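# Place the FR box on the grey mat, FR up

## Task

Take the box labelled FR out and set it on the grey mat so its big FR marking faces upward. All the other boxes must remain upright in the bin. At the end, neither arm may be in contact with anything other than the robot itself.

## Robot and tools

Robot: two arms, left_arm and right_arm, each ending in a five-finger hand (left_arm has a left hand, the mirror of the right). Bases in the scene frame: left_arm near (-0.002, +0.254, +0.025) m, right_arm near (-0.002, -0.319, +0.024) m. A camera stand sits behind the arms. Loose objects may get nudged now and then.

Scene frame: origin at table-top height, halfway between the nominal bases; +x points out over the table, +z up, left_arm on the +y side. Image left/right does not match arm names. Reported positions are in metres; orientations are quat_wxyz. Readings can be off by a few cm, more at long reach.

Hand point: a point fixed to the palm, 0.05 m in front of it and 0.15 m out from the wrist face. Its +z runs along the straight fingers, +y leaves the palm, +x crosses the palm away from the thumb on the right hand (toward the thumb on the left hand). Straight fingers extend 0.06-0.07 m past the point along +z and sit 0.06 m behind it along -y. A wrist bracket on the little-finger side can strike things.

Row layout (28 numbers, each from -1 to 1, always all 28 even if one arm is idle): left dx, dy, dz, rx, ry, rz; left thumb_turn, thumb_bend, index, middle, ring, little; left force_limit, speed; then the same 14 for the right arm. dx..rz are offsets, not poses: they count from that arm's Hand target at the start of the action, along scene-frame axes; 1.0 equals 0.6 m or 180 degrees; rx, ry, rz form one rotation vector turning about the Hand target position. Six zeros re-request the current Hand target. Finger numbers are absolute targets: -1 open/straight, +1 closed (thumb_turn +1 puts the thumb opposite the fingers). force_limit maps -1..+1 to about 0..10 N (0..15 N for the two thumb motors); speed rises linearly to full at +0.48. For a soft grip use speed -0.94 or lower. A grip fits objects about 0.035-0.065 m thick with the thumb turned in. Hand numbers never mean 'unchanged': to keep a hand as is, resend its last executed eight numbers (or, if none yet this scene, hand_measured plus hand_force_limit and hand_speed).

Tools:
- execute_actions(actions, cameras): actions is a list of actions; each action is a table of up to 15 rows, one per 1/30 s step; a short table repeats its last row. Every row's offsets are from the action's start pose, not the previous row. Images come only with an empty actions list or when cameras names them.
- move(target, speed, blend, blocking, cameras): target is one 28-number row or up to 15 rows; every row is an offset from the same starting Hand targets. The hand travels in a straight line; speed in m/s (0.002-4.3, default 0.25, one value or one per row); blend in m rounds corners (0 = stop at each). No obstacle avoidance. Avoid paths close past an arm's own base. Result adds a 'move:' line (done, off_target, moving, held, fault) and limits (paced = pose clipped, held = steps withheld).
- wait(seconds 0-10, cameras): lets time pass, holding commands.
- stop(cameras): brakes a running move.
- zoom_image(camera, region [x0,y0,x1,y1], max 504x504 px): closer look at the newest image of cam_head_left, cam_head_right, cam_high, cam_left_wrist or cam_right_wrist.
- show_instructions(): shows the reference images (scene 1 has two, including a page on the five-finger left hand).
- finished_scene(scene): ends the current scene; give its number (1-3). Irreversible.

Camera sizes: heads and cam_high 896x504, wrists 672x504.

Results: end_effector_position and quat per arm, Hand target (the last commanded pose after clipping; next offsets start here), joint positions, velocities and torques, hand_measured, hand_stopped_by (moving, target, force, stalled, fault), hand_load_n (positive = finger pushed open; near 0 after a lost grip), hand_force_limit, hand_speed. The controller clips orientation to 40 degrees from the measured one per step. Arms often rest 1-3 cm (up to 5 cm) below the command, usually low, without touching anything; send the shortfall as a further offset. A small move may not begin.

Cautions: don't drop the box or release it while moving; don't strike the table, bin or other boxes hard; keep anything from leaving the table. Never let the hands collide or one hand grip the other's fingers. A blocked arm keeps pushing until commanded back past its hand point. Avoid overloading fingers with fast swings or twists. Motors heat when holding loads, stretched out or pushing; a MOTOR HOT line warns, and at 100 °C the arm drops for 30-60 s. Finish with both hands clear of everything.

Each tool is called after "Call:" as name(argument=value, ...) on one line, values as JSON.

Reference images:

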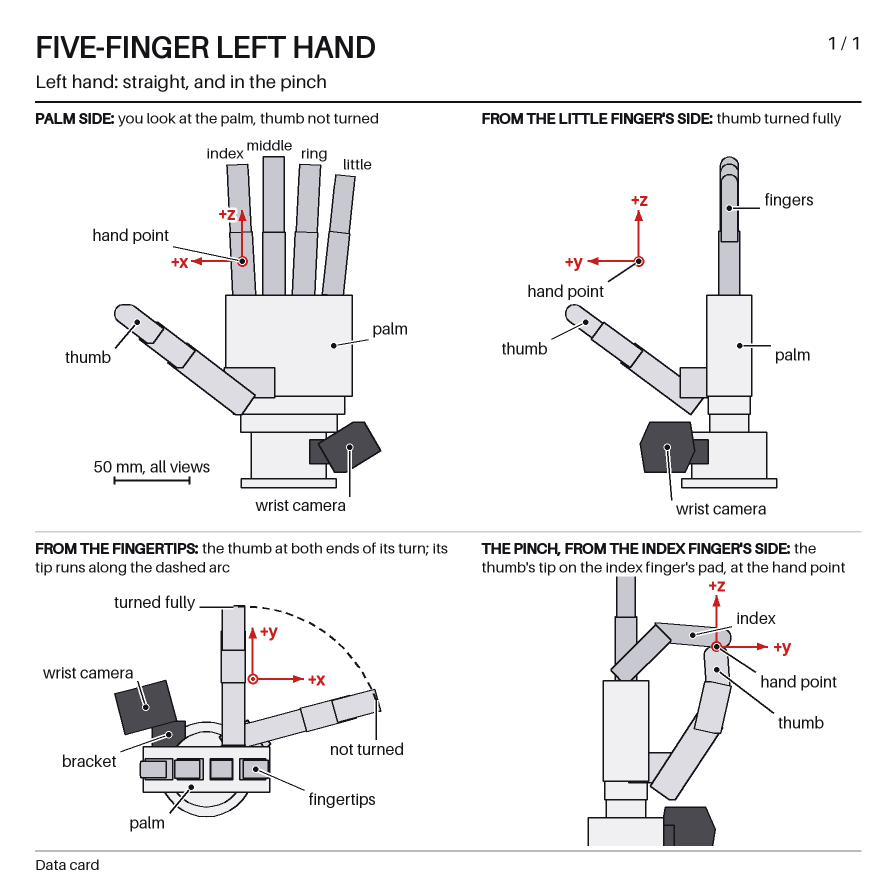

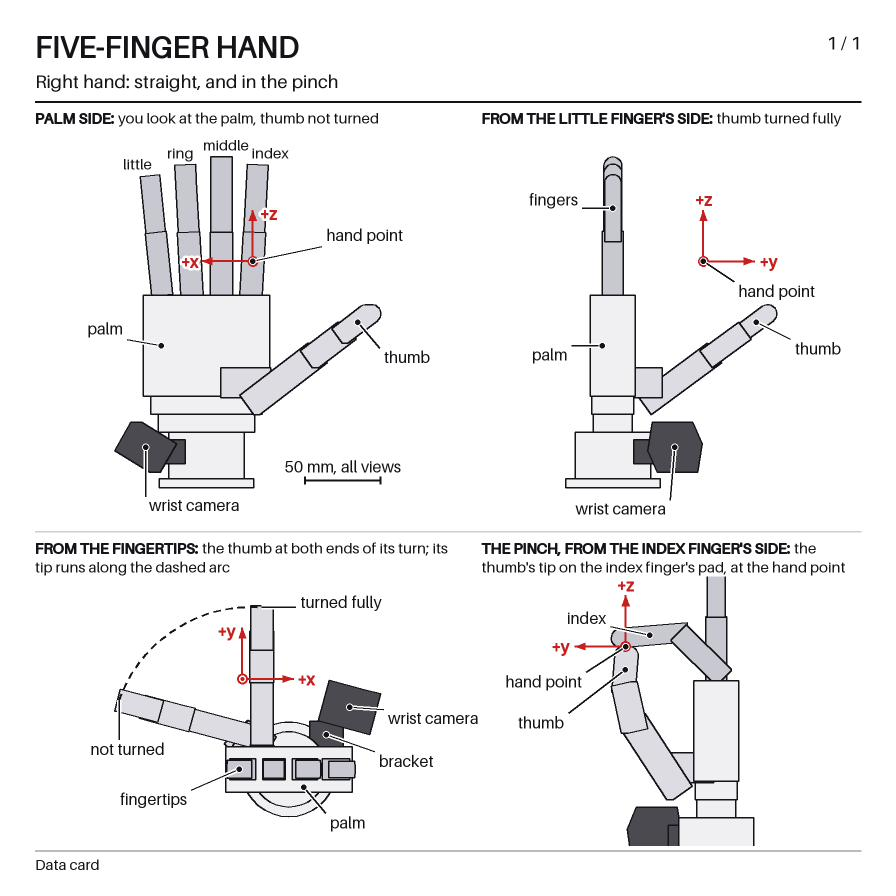

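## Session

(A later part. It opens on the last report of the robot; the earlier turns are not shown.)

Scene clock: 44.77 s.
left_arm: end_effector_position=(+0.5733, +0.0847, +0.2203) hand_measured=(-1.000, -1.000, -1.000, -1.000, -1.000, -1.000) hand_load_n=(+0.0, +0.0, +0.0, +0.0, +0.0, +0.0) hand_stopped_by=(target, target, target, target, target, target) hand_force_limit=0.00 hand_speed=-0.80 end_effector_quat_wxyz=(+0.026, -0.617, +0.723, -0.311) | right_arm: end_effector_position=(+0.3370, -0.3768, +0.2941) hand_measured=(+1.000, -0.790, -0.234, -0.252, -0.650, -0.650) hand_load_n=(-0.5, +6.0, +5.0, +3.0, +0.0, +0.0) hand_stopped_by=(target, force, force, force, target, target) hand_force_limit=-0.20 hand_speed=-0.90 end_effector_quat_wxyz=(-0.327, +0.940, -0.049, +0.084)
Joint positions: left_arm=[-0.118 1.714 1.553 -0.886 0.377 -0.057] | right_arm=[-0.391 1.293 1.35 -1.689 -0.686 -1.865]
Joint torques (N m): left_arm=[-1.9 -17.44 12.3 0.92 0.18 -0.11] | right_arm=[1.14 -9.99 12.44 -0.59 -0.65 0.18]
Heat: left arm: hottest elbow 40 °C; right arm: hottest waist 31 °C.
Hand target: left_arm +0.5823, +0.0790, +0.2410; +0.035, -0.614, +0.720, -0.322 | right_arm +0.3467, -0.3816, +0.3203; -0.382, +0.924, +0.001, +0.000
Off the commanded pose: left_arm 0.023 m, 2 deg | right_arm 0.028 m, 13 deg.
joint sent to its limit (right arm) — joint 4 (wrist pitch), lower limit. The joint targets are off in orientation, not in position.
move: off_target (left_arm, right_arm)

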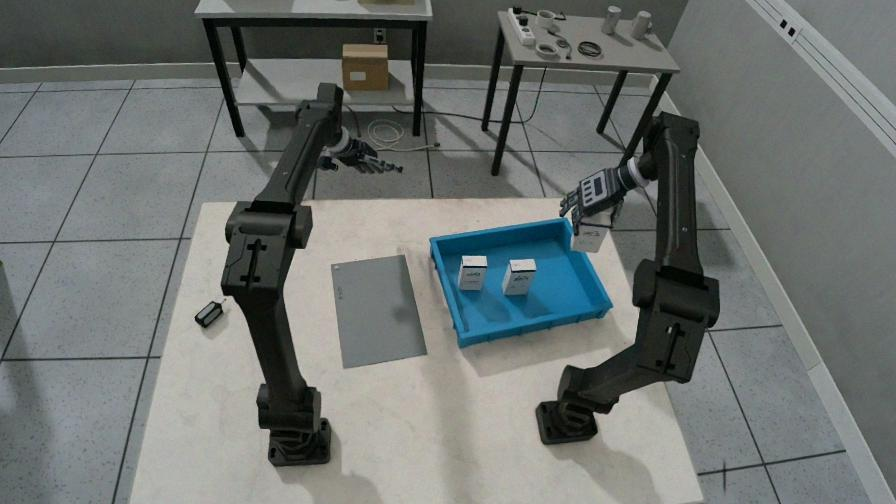

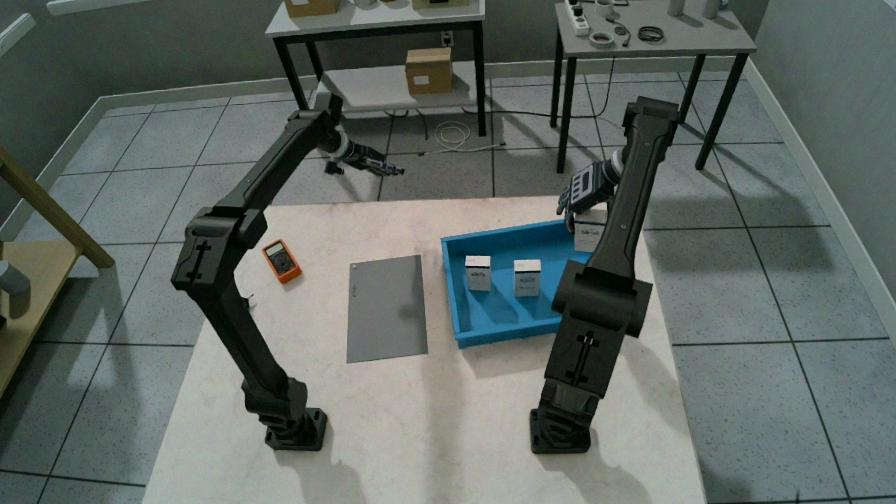

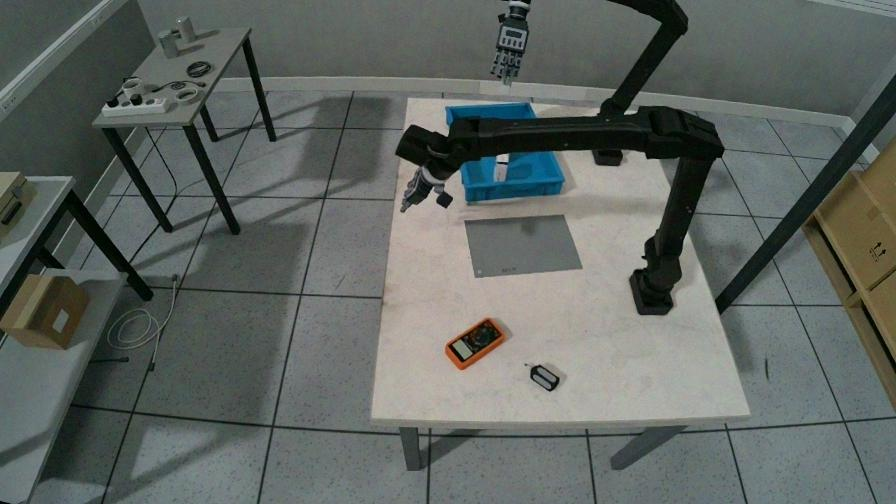

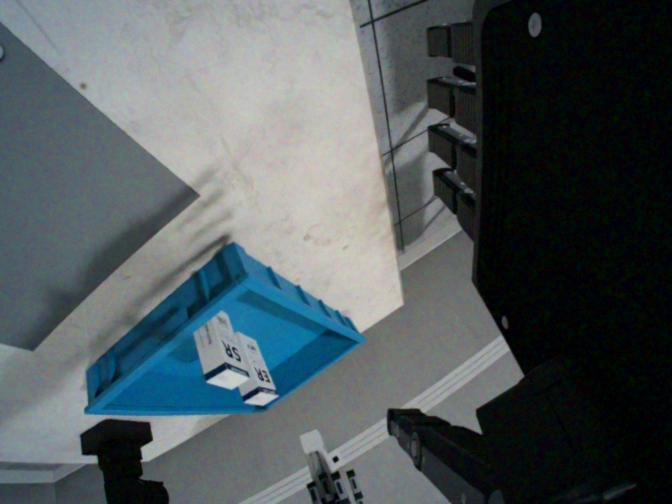

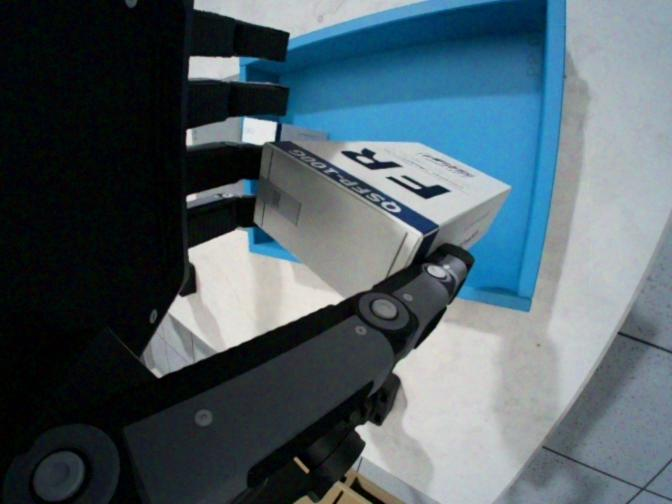

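Call:
move(target=[[-0.2167,0.6,0.1,0,0,0.2,-1,-1,-1,-1,-1,-1,0,-0.8, -0.06,0.6,-0.0,0,-0.389,0.0,1,-0.3,0.2,0.2,-0.65,-0.65,-0.2,-0.9],[-0.2167,0.6,0.1,0,0,0.2,-1,-1,-1,-1,-1,-1,0,-0.8, -0.045,0.686,-0.3,0,-0.389,0.0,1,-0.3,0.2,0.2,-0.65,-0.65,-0.2,-0.9]], cameras=["all"], speed=0.2, blend=[0.04,0])

Scene clock: 49.63 s.
left_arm: end_effector_position=(+0.4488, +0.4316, +0.2853) hand_measured=(-1.000, -1.000, -1.000, -1.000, -1.000, -1.000) hand_load_n=(+0.0, +0.0, +0.0, +0.0, +0.0, +0.0) hand_stopped_by=(target, target, target, target, target, target) hand_force_limit=0.00 hand_speed=-0.80 end_effector_quat_wxyz=(-0.119, +0.812, -0.492, +0.291) | right_arm: end_effector_position=(+0.3235, +0.0259, +0.1418) hand_measured=(+1.000, -0.790, -0.232, -0.252, -0.650, -0.650) hand_load_n=(+1.0, +2.0, +1.0, +0.5, +0.0, +0.0) hand_stopped_by=(target, force, force, force, target, target) hand_force_limit=-0.20 hand_speed=-0.90 end_effector_quat_wxyz=(-0.312, +0.762, +0.211, +0.527)
Joint positions: left_arm=[0.593 1.414 1.373 -1.033 0.421 0.008] | right_arm=[0.974 1.27 0.434 0.579 0.178 -1.261]
Joint torques (N m): left_arm=[-0.56 -12.4 11.92 0.68 0.48 0.28] | right_arm=[2.55 -6.18 6.02 1.96 0.19 -0.07]
Heat: left arm: hottest elbow 40 °C; right arm: hottest waist 31 °C.
Hand target: left_arm +0.4523, +0.4390, +0.3010; -0.133, +0.806, -0.495, +0.296 | right_arm +0.3196, +0.0301, +0.1403; -0.313, +0.757, +0.220, +0.530
Off the commanded pose: left_arm 0.018 m, 2 deg | right_arm 0.006 m, 1 deg.
move: off_target (left_arm)

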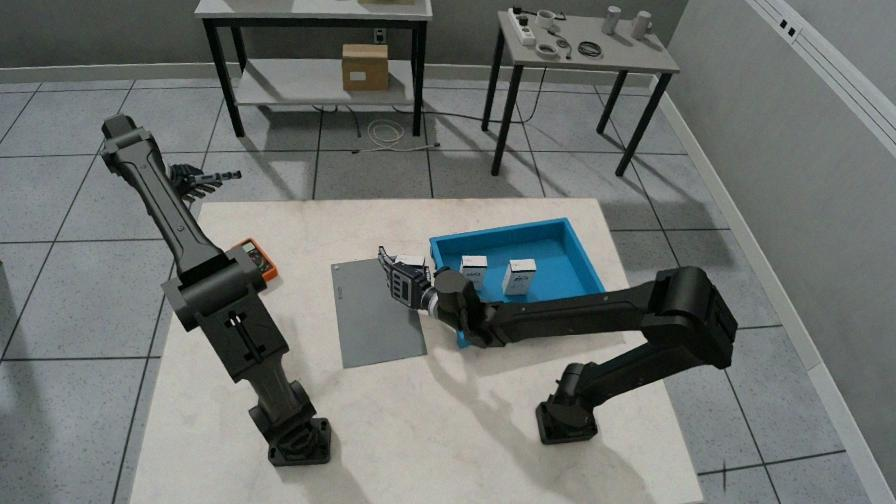

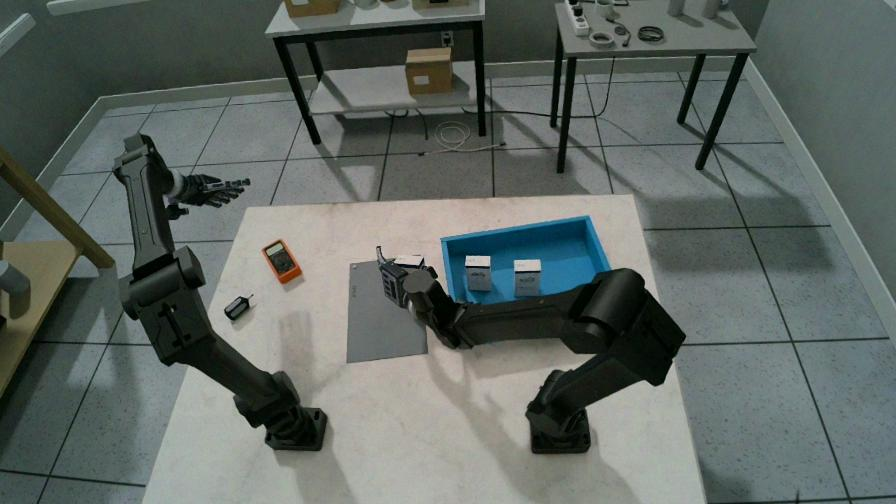

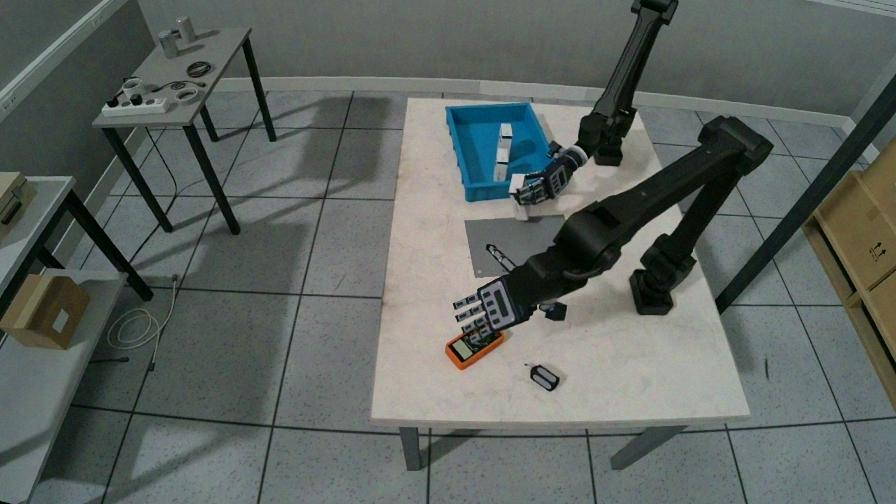

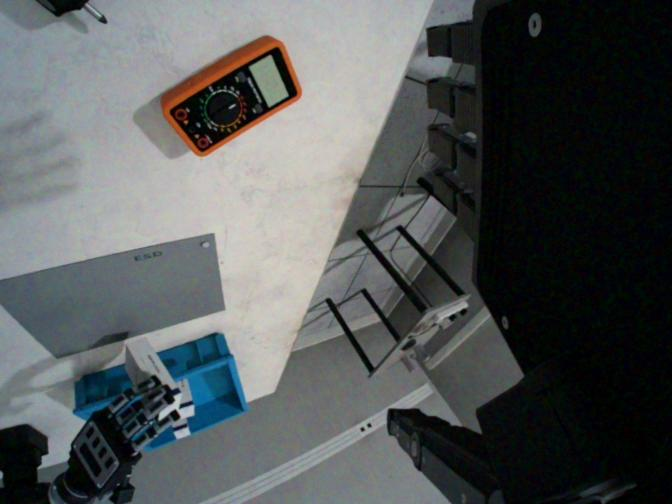

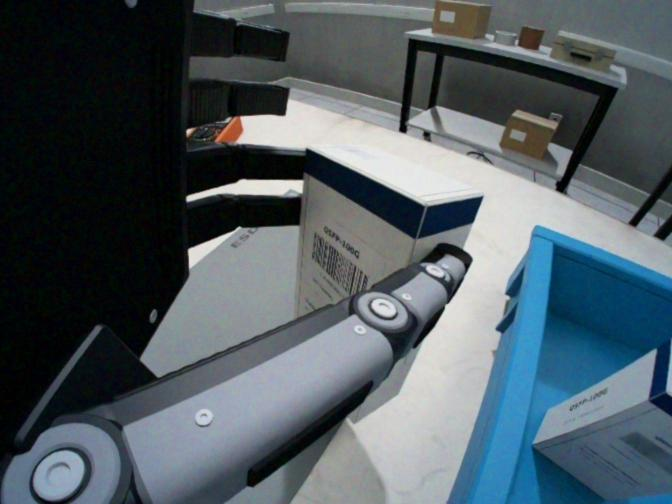

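Call:
move(target=[[0,0,0,0,0,0,-1,-1,-1,-1,-1,-1,0,-0.8, 0,0,0,0,0,0.0,1,-0.28,0.22,0.22,-0.65,-0.65,-0.3,-0.94],[0,0,0,0,0,0,-1,-1,-1,-1,-1,-1,0,-0.8, 0.119,0.092,0,0,0,0.0,1,-0.28,0.22,0.22,-0.65,-0.65,-0.3,-0.94]], cameras=["cam_head_left","cam_left_wrist","cam_right_wrist","cam_high"], speed=0.1)

Scene clock: 52.53 s.
left_arm: end_effector_position=(+0.4488, +0.4316, +0.2853) hand_measured=(-1.000, -1.000, -1.000, -1.000, -1.000, -1.000) hand_load_n=(+0.0, +0.0, +0.0, +0.0, +0.0, +0.0) hand_stopped_by=(target, target, target, target, target, target) hand_force_limit=0.00 hand_speed=-0.80 end_effector_quat_wxyz=(-0.119, +0.812, -0.492, +0.291) | right_arm: end_effector_position=(+0.3685, +0.0684, +0.1166) hand_measured=(+1.000, -0.786, -0.218, -0.230, -0.650, -0.650) hand_load_n=(+2.0, +7.0, +2.5, +4.5, +0.0, +0.0) hand_stopped_by=(target, force, force, force, target, target) hand_force_limit=-0.30 hand_speed=-0.94 end_effector_quat_wxyz=(-0.305, +0.774, +0.224, +0.507)
Joint positions: left_arm=[0.593 1.414 1.373 -1.033 0.421 0.008] | right_arm=[0.925 1.483 0.59 0.587 0.11 -1.275]
Joint torques (N m): left_arm=[-0.32 -11.28 11.84 0.77 0.51 0.27] | right_arm=[-0.09 -8.82 10.54 2.02 -0.11 -0.11]
Heat: left arm: hottest elbow 40 °C; right arm: hottest waist 31 °C.
Hand target: left_arm +0.4523, +0.4390, +0.3010; -0.133, +0.806, -0.495, +0.296 | right_arm +0.3911, +0.0852, +0.1402; -0.313, +0.757, +0.220, +0.530
Off the commanded pose: left_arm 0.018 m, 2 deg | right_arm 0.037 m, 3 deg.
move: off_target (left_arm, right_arm)
Images, in order (width x height): cam_head_left 896x504, cam_high 896x504, cam_left_wrist 672x504, cam_right_wrist 672x504.

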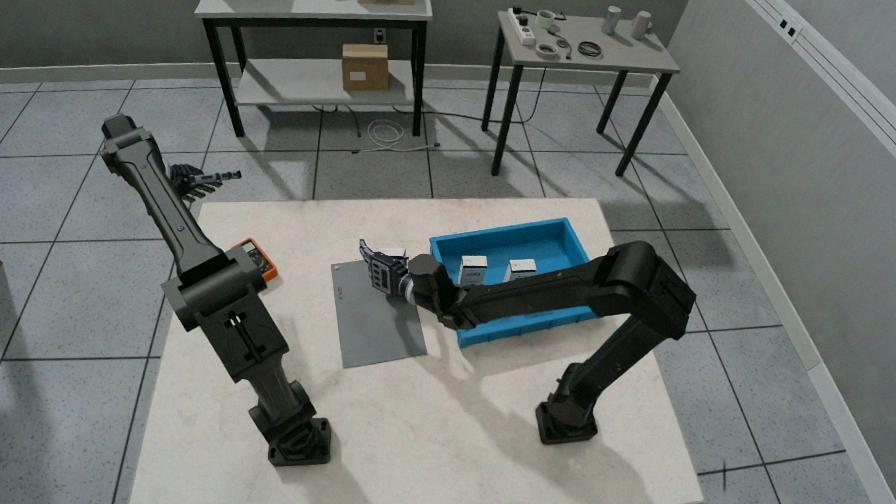

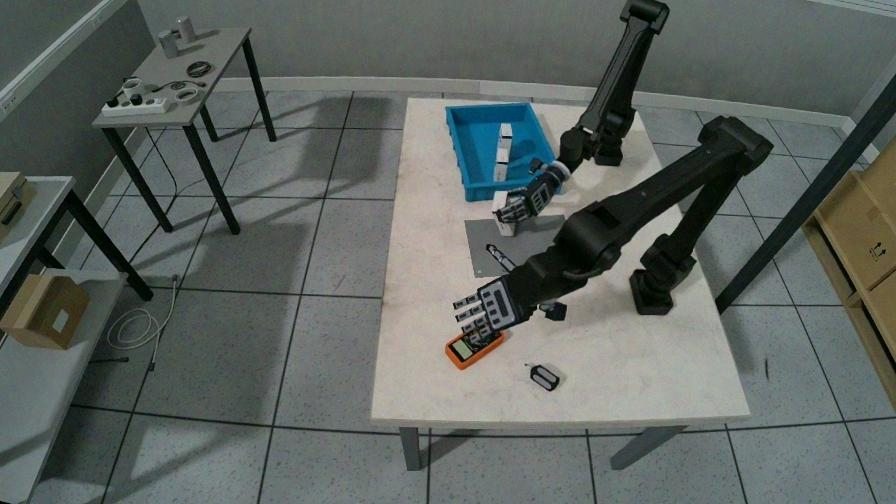

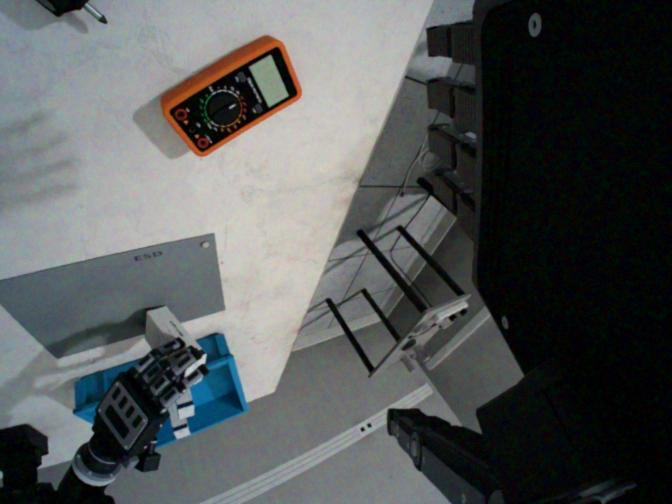

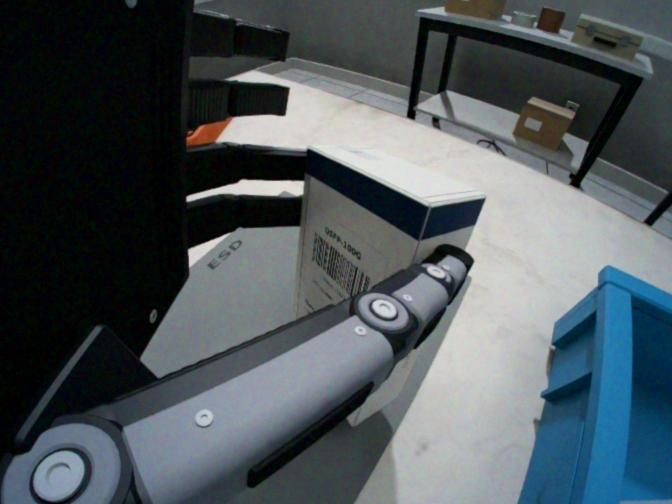

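Call:
zoom_image(camera="cam_high", region=[440, 160, 600, 290])

Call:
zoom_image(camera="cam_right_wrist", region=[180, 120, 560, 504])

Call:
zoom_image(camera="cam_left_wrist", region=[50, 280, 250, 480])

Scaled by 3.150.

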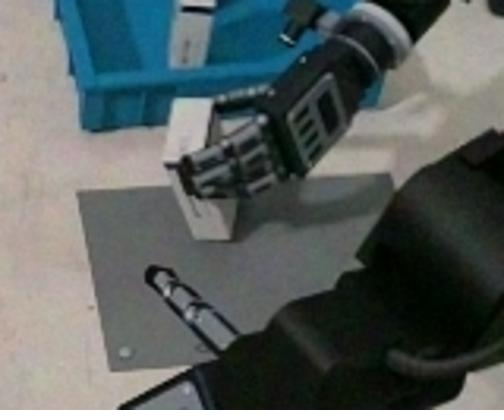

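Scaled by 1.312 from the camera's 672x504 image, which has a finer 960x720 frame.

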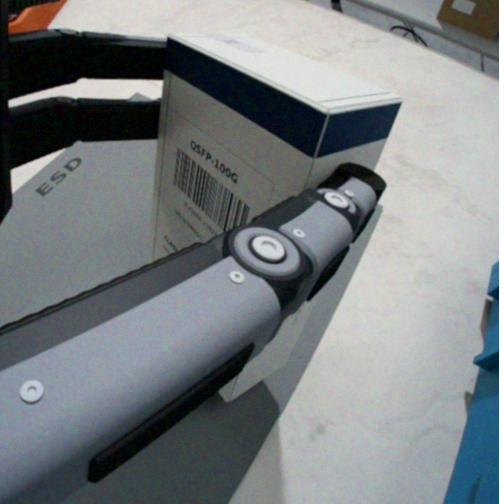

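Scaled by 2.520 from the camera's 672x504 image, which has a finer 960x720 frame.

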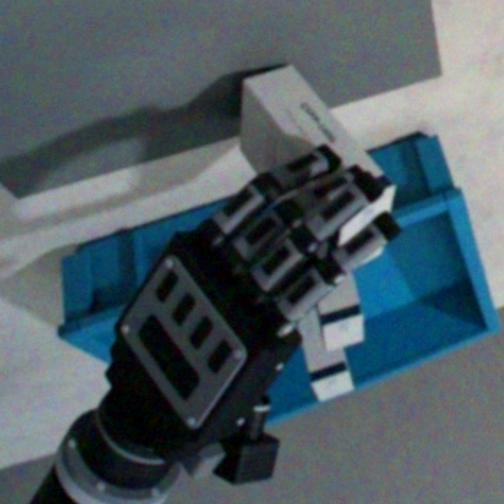

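Call:
move(target=[[0,0,0,0,0,0,-1,-1,-1,-1,-1,-1,0,-0.8, 0.0,0.06,0,0,0,0.0,1,-0.28,0.22,0.22,-0.65,-0.65,-0.3,-0.94],[0,0,0,0,0,0,-1,-1,-1,-1,-1,-1,0,-0.8, 0.0,0.06,-0.02,0,0,0.0,1,-0.28,0.22,0.22,-0.65,-0.65,-0.3,-0.94]], cameras=["cam_high","cam_left_wrist","cam_right_wrist"], speed=0.1)

Call:
zoom_image(camera="cam_high", region=[440, 160, 600, 290])

Scene clock: 54.60 s.
left_arm: end_effector_position=(+0.4488, +0.4316, +0.2853) hand_measured=(-1.000, -1.000, -1.000, -1.000, -1.000, -1.000) hand_load_n=(+0.0, +0.0, +0.0, +0.0, +0.5, +0.0) hand_stopped_by=(target, target, target, target, target, target) hand_force_limit=0.00 hand_speed=-0.80 end_effector_quat_wxyz=(-0.119, +0.812, -0.492, +0.291) | right_arm: end_effector_position=(+0.3819, +0.0985, +0.1127) hand_measured=(+1.000, -0.786, -0.218, -0.230, -0.650, -0.650) hand_load_n=(+0.5, +7.0, +2.0, +5.0, +0.0, +0.0) hand_stopped_by=(target, force, force, force, target, target) hand_force_limit=-0.30 hand_speed=-0.94 end_effector_quat_wxyz=(-0.300, +0.772, +0.220, +0.516)
Joint positions: left_arm=[0.593 1.414 1.373 -1.033 0.421 0.008] | right_arm=[0.953 1.575 0.672 0.608 0.156 -1.275]
Joint torques (N m): left_arm=[0.09 -11.34 12.07 0.66 0.48 0.24] | right_arm=[2.2 -9.99 9.74 2.11 0.08 0]
Heat: left arm: hottest elbow 40 °C; right arm: hottest waist 31 °C.
Hand target: left_arm +0.4523, +0.4390, +0.3010; -0.133, +0.806, -0.495, +0.296 | right_arm +0.3911, +0.1212, +0.1282; -0.313, +0.757, +0.220, +0.530
Off the commanded pose: left_arm 0.018 m, 2 deg | right_arm 0.029 m, 3 deg.
move: off_target (left_arm, right_arm)
Images, in order (width x height): cam_high 896x504, cam_left_wrist 672x504, cam_right_wrist 672x504.

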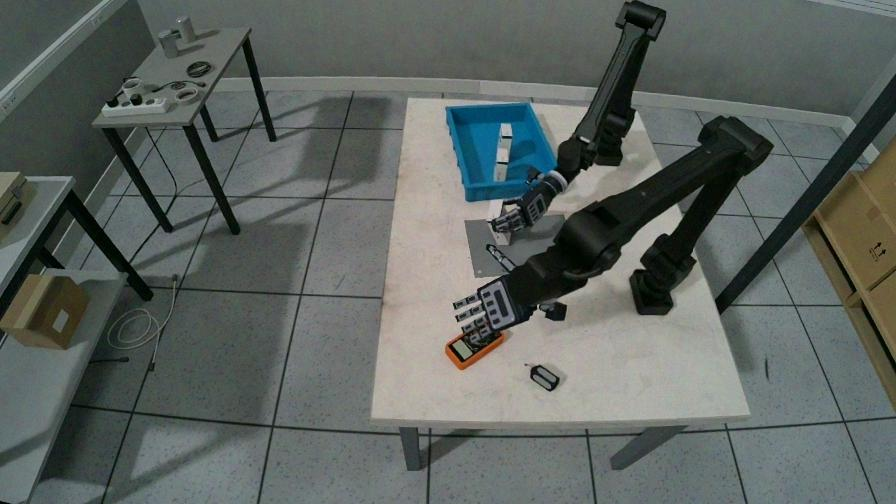

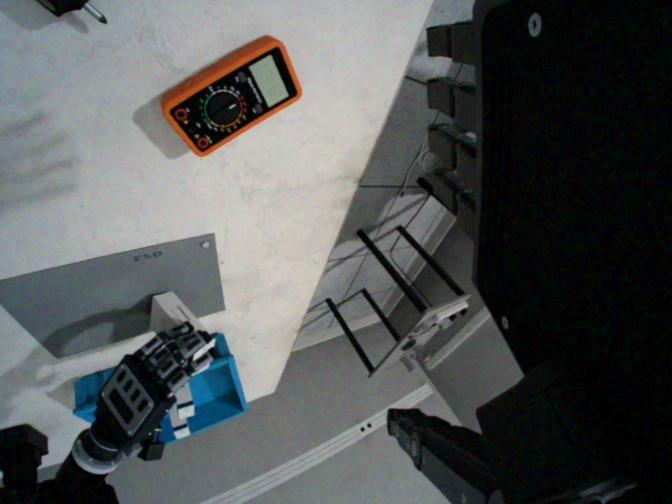

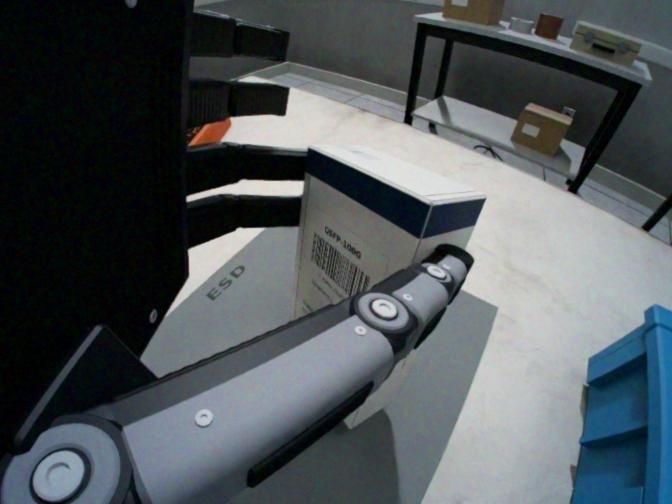

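Scaled by 3.150.

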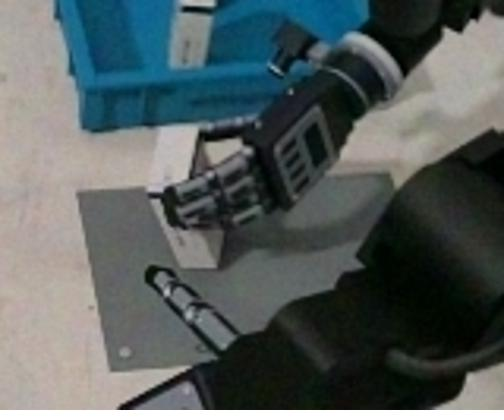

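Call:
move(target=[[0,0,0,0,0,0,-1,-1,-1,-1,-1,-1,0,-0.8, -0.025,0.0,-0.02,0,0,0.0,1,-0.28,0.22,0.22,-0.65,-0.65,-0.3,-0.94],[0,0,0,0,0,0,-1,-1,-1,-1,-1,-1,0,-0.8, -0.056,0.0,-0.038,0,0,0.0,1,-0.28,0.22,0.22,-0.65,-0.65,-0.3,-0.94],[0,0,0,0,0,0,-1,-1,-1,-1,-1,-1,0,-0.8, -0.108,0.0,-0.057,0,0,0.0,1,-0.28,0.22,0.22,-0.65,-0.65,-0.3,-0.94]], cameras=["cam_high","cam_left_wrist","cam_right_wrist"], speed=0.06, blend=[0.01,0.01,0])

Call:
zoom_image(camera="cam_high", region=[440, 160, 600, 290])

Scene clock: 56.53 s.
left_arm: end_effector_position=(+0.4488, +0.4316, +0.2853) hand_measured=(-1.000, -1.000, -1.000, -1.000, -1.000, -1.000) hand_load_n=(+0.0, +0.0, -0.5, +0.5, +0.0, +0.0) hand_stopped_by=(target, target, target, target, target, target) hand_force_limit=0.00 hand_speed=-0.80 end_effector_quat_wxyz=(-0.119, +0.812, -0.492, +0.291) | right_arm: end_effector_position=(+0.3372, +0.1195, +0.1095) hand_measured=(+1.000, -0.786, -0.218, -0.230, -0.650, -0.650) hand_load_n=(+0.5, +6.5, +3.5, +3.5, +0.0, +0.0) hand_stopped_by=(target, force, force, force, target, target) hand_force_limit=-0.30 hand_speed=-0.94 end_effector_quat_wxyz=(-0.308, +0.751, +0.217, +0.541)
Joint positions: left_arm=[0.593 1.414 1.373 -1.033 0.421 0.008] | right_arm=[1.084 1.608 0.627 0.744 0.291 -1.266]
Joint torques (N m): left_arm=[-0.56 -12.28 11.99 0.64 0.45 0.25] | right_arm=[2.78 -9.93 4.4 1.72 0.12 0.21]
Heat: left arm: hottest elbow 40 °C; right arm: hottest waist 31 °C.
Hand target: left_arm +0.4523, +0.4390, +0.3010; -0.133, +0.806, -0.495, +0.296 | right_arm +0.3263, +0.1211, +0.0939; -0.312, +0.757, +0.220, +0.530
Off the commanded pose: left_arm 0.018 m, 2 deg | right_arm 0.019 m, 2 deg.
move: off_target (left_arm, right_arm); blend cut to 0.0093 m at target 1
Images, in order (width x height): cam_high 896x504, cam_left_wrist 672x504, cam_right_wrist 672x504.

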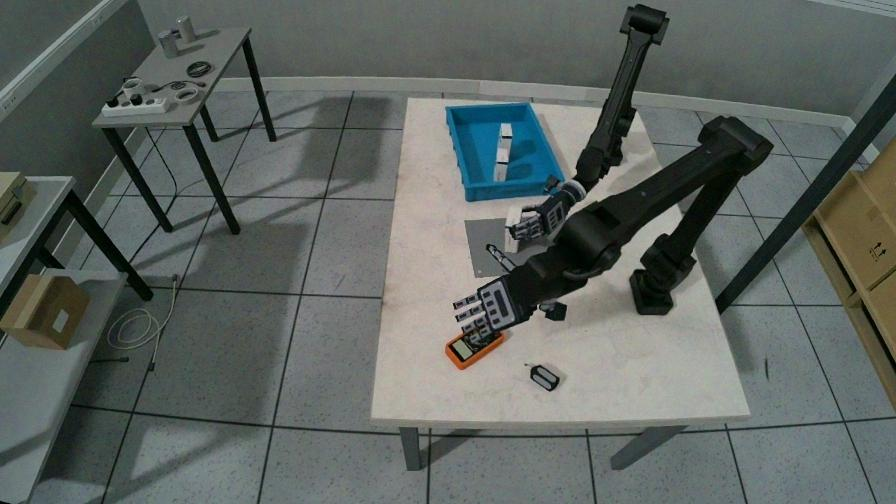

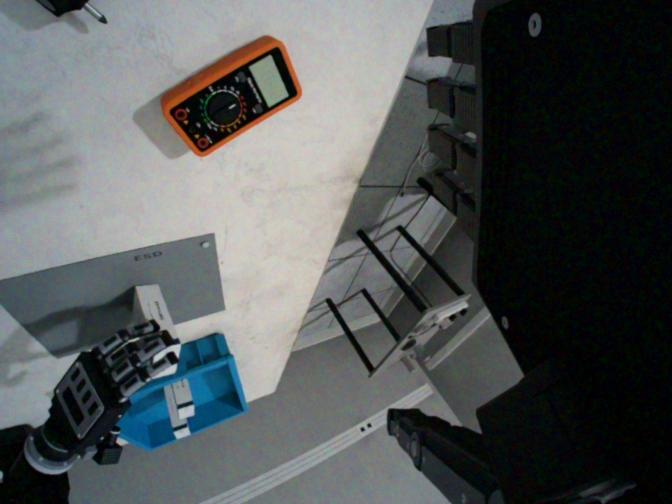

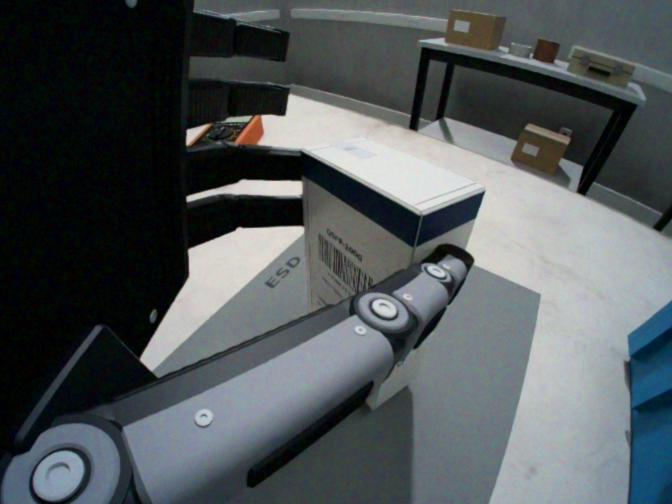

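Scaled by 3.150.

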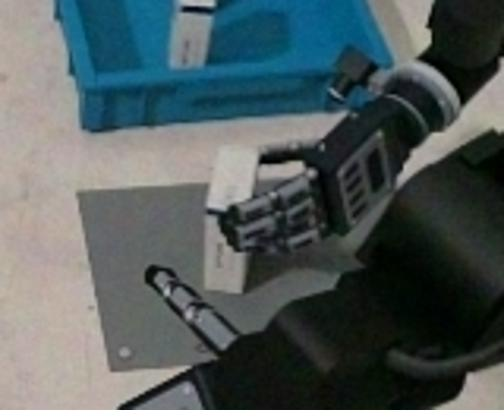

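Call:
move(target=[[0,0,0,0,0,0,-1,-1,-1,-1,-1,-1,0,-0.8,0.05,0,0.05,0,0,0,1,-0.28,0.22,0.22,-0.65,-0.65,-0.3,-0.94],[0,0,0,0,0,0,-1,-1,-1,-1,-1,-1,0,-0.8,0.09,0,0.01,0,0,0,1,-0.28,0.22,0.22,-0.65,-0.65,-0.3,-0.94]], speed=0.08, blend=0.01, cameras=["cam_head_left", "cam_high", "cam_left_wrist"])

Scene clock: 58.57 s.
left_arm: end_effector_position=(+0.4488, +0.4316, +0.2853) hand_measured=(-1.000, -1.000, -1.000, -1.000, -1.000, -1.000) hand_load_n=(+0.0, +0.0, +0.0, +0.0, +0.0, +0.0) hand_stopped_by=(target, target, target, target, target, target) hand_force_limit=0.00 hand_speed=-0.80 end_effector_quat_wxyz=(-0.119, +0.812, -0.492, +0.291) | right_arm: end_effector_position=(+0.3706, +0.1118, +0.1058) hand_measured=(+1.000, -0.786, -0.218, -0.230, -0.650, -0.650) hand_load_n=(-1.5, +7.0, +3.0, +3.0, +0.0, +0.5) hand_stopped_by=(target, force, force, force, target, target) hand_force_limit=-0.30 hand_speed=-0.94 end_effector_quat_wxyz=(-0.313, +0.756, +0.219, +0.531)
Joint positions: left_arm=[0.593 1.414 1.373 -1.033 0.421 0.008] | right_arm=[0.992 1.625 0.656 0.722 0.186 -1.274]
Joint torques (N m): left_arm=[0.03 -12.4 11.81 0.58 0.48 0.29] | right_arm=[0.44 -8.88 8.12 1.52 -0.35 0.07]
Heat: left arm: hottest elbow 40 °C; right arm: hottest waist 31 °C.
Hand target: left_arm +0.4523, +0.4390, +0.3010; -0.133, +0.806, -0.495, +0.296 | right_arm +0.3803, +0.1213, +0.1002; -0.313, +0.757, +0.220, +0.530
Off the commanded pose: left_arm 0.018 m, 2 deg | right_arm 0.015 m, 0 deg.
move: off_target (left_arm, right_arm)
Images, in order (width x height): cam_head_left 896x504, cam_high 896x504, cam_left_wrist 672x504.

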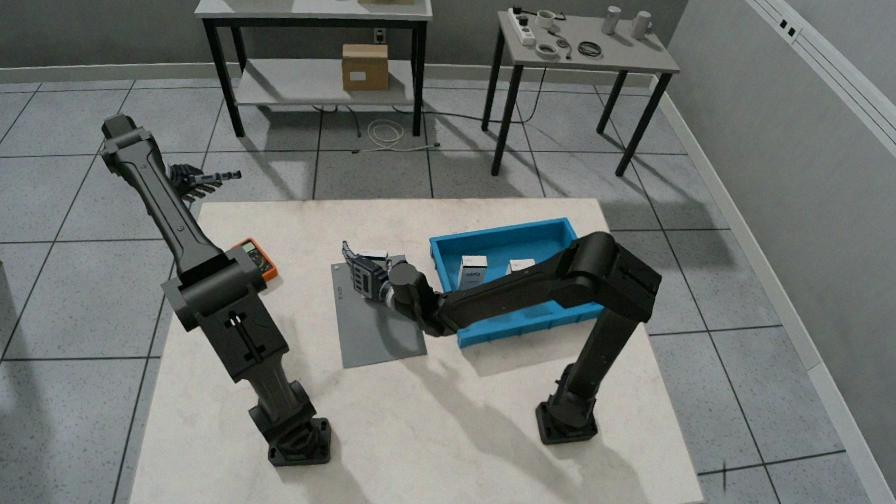

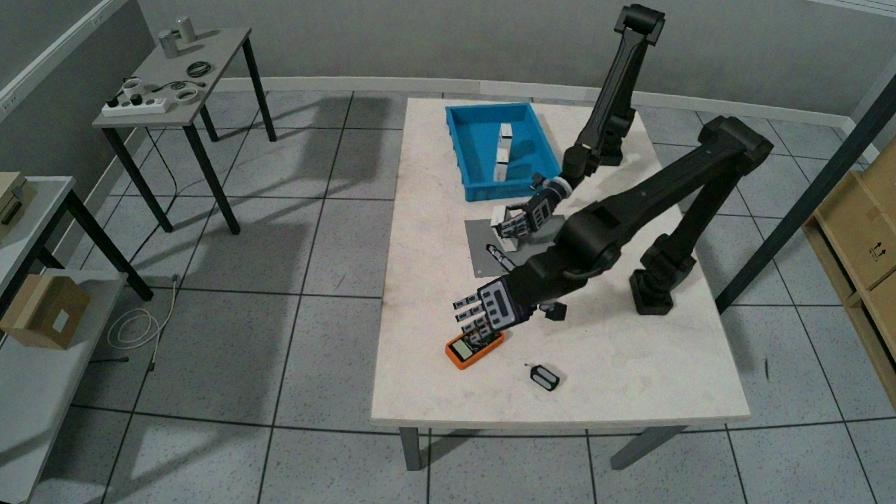

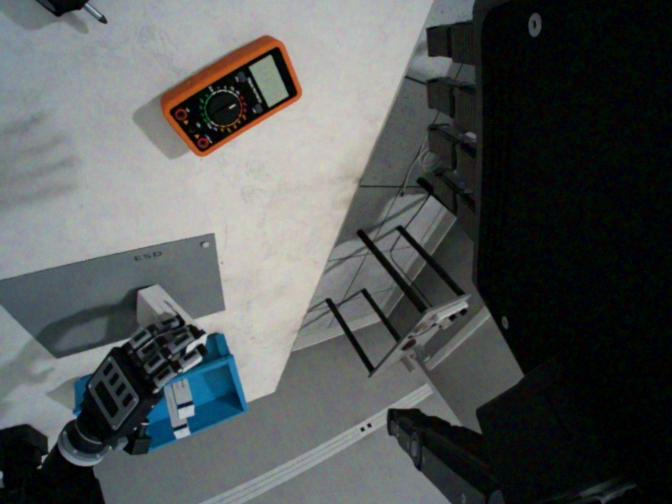

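Call:
zoom_image(camera="cam_head_left", region=[310, 220, 450, 380])

Call:
zoom_image(camera="cam_high", region=[440, 160, 600, 290])

Call:
zoom_image(camera="cam_left_wrist", region=[80, 220, 260, 440])

Scaled by 3.150.

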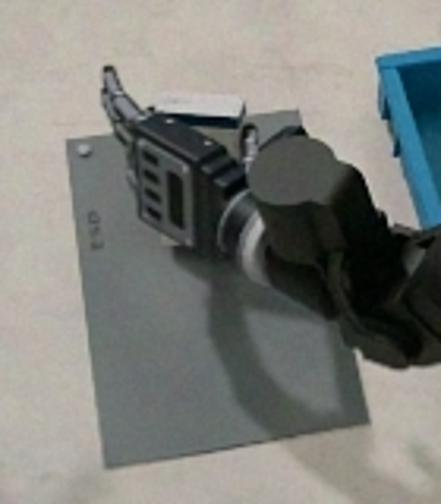

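Scaled by 3.150.

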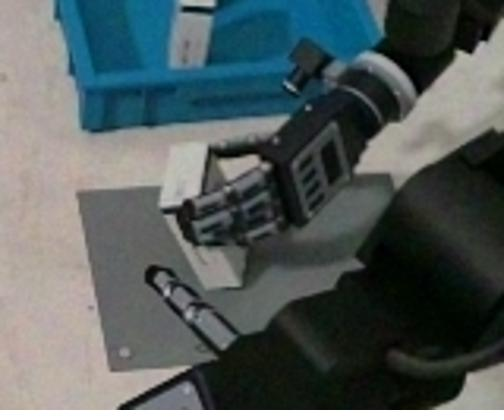

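Scaled by 2.291 from the camera's 672x504 image, which has a finer 960x720 frame.

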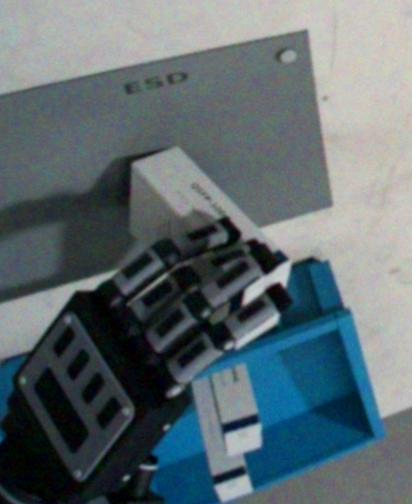

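Call:
zoom_image(camera="cam_left_wrist", region=[125, 270, 225, 370])

Call:
zoom_image(camera="cam_high", region=[480, 190, 540, 260])

Scaled by 5.040 from the camera's 672x504 image, which has a finer 960x720 frame.

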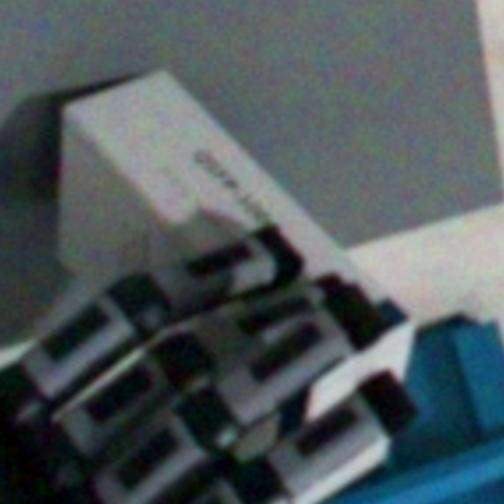

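Scaled by 7.200.

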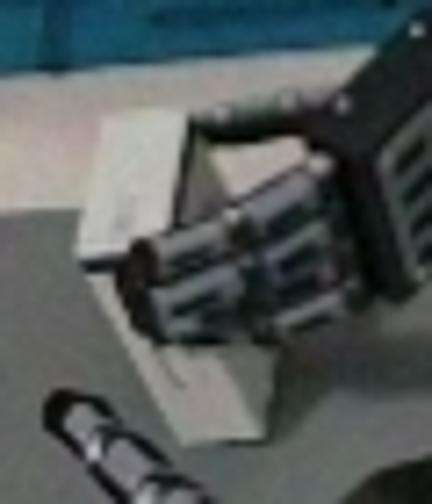

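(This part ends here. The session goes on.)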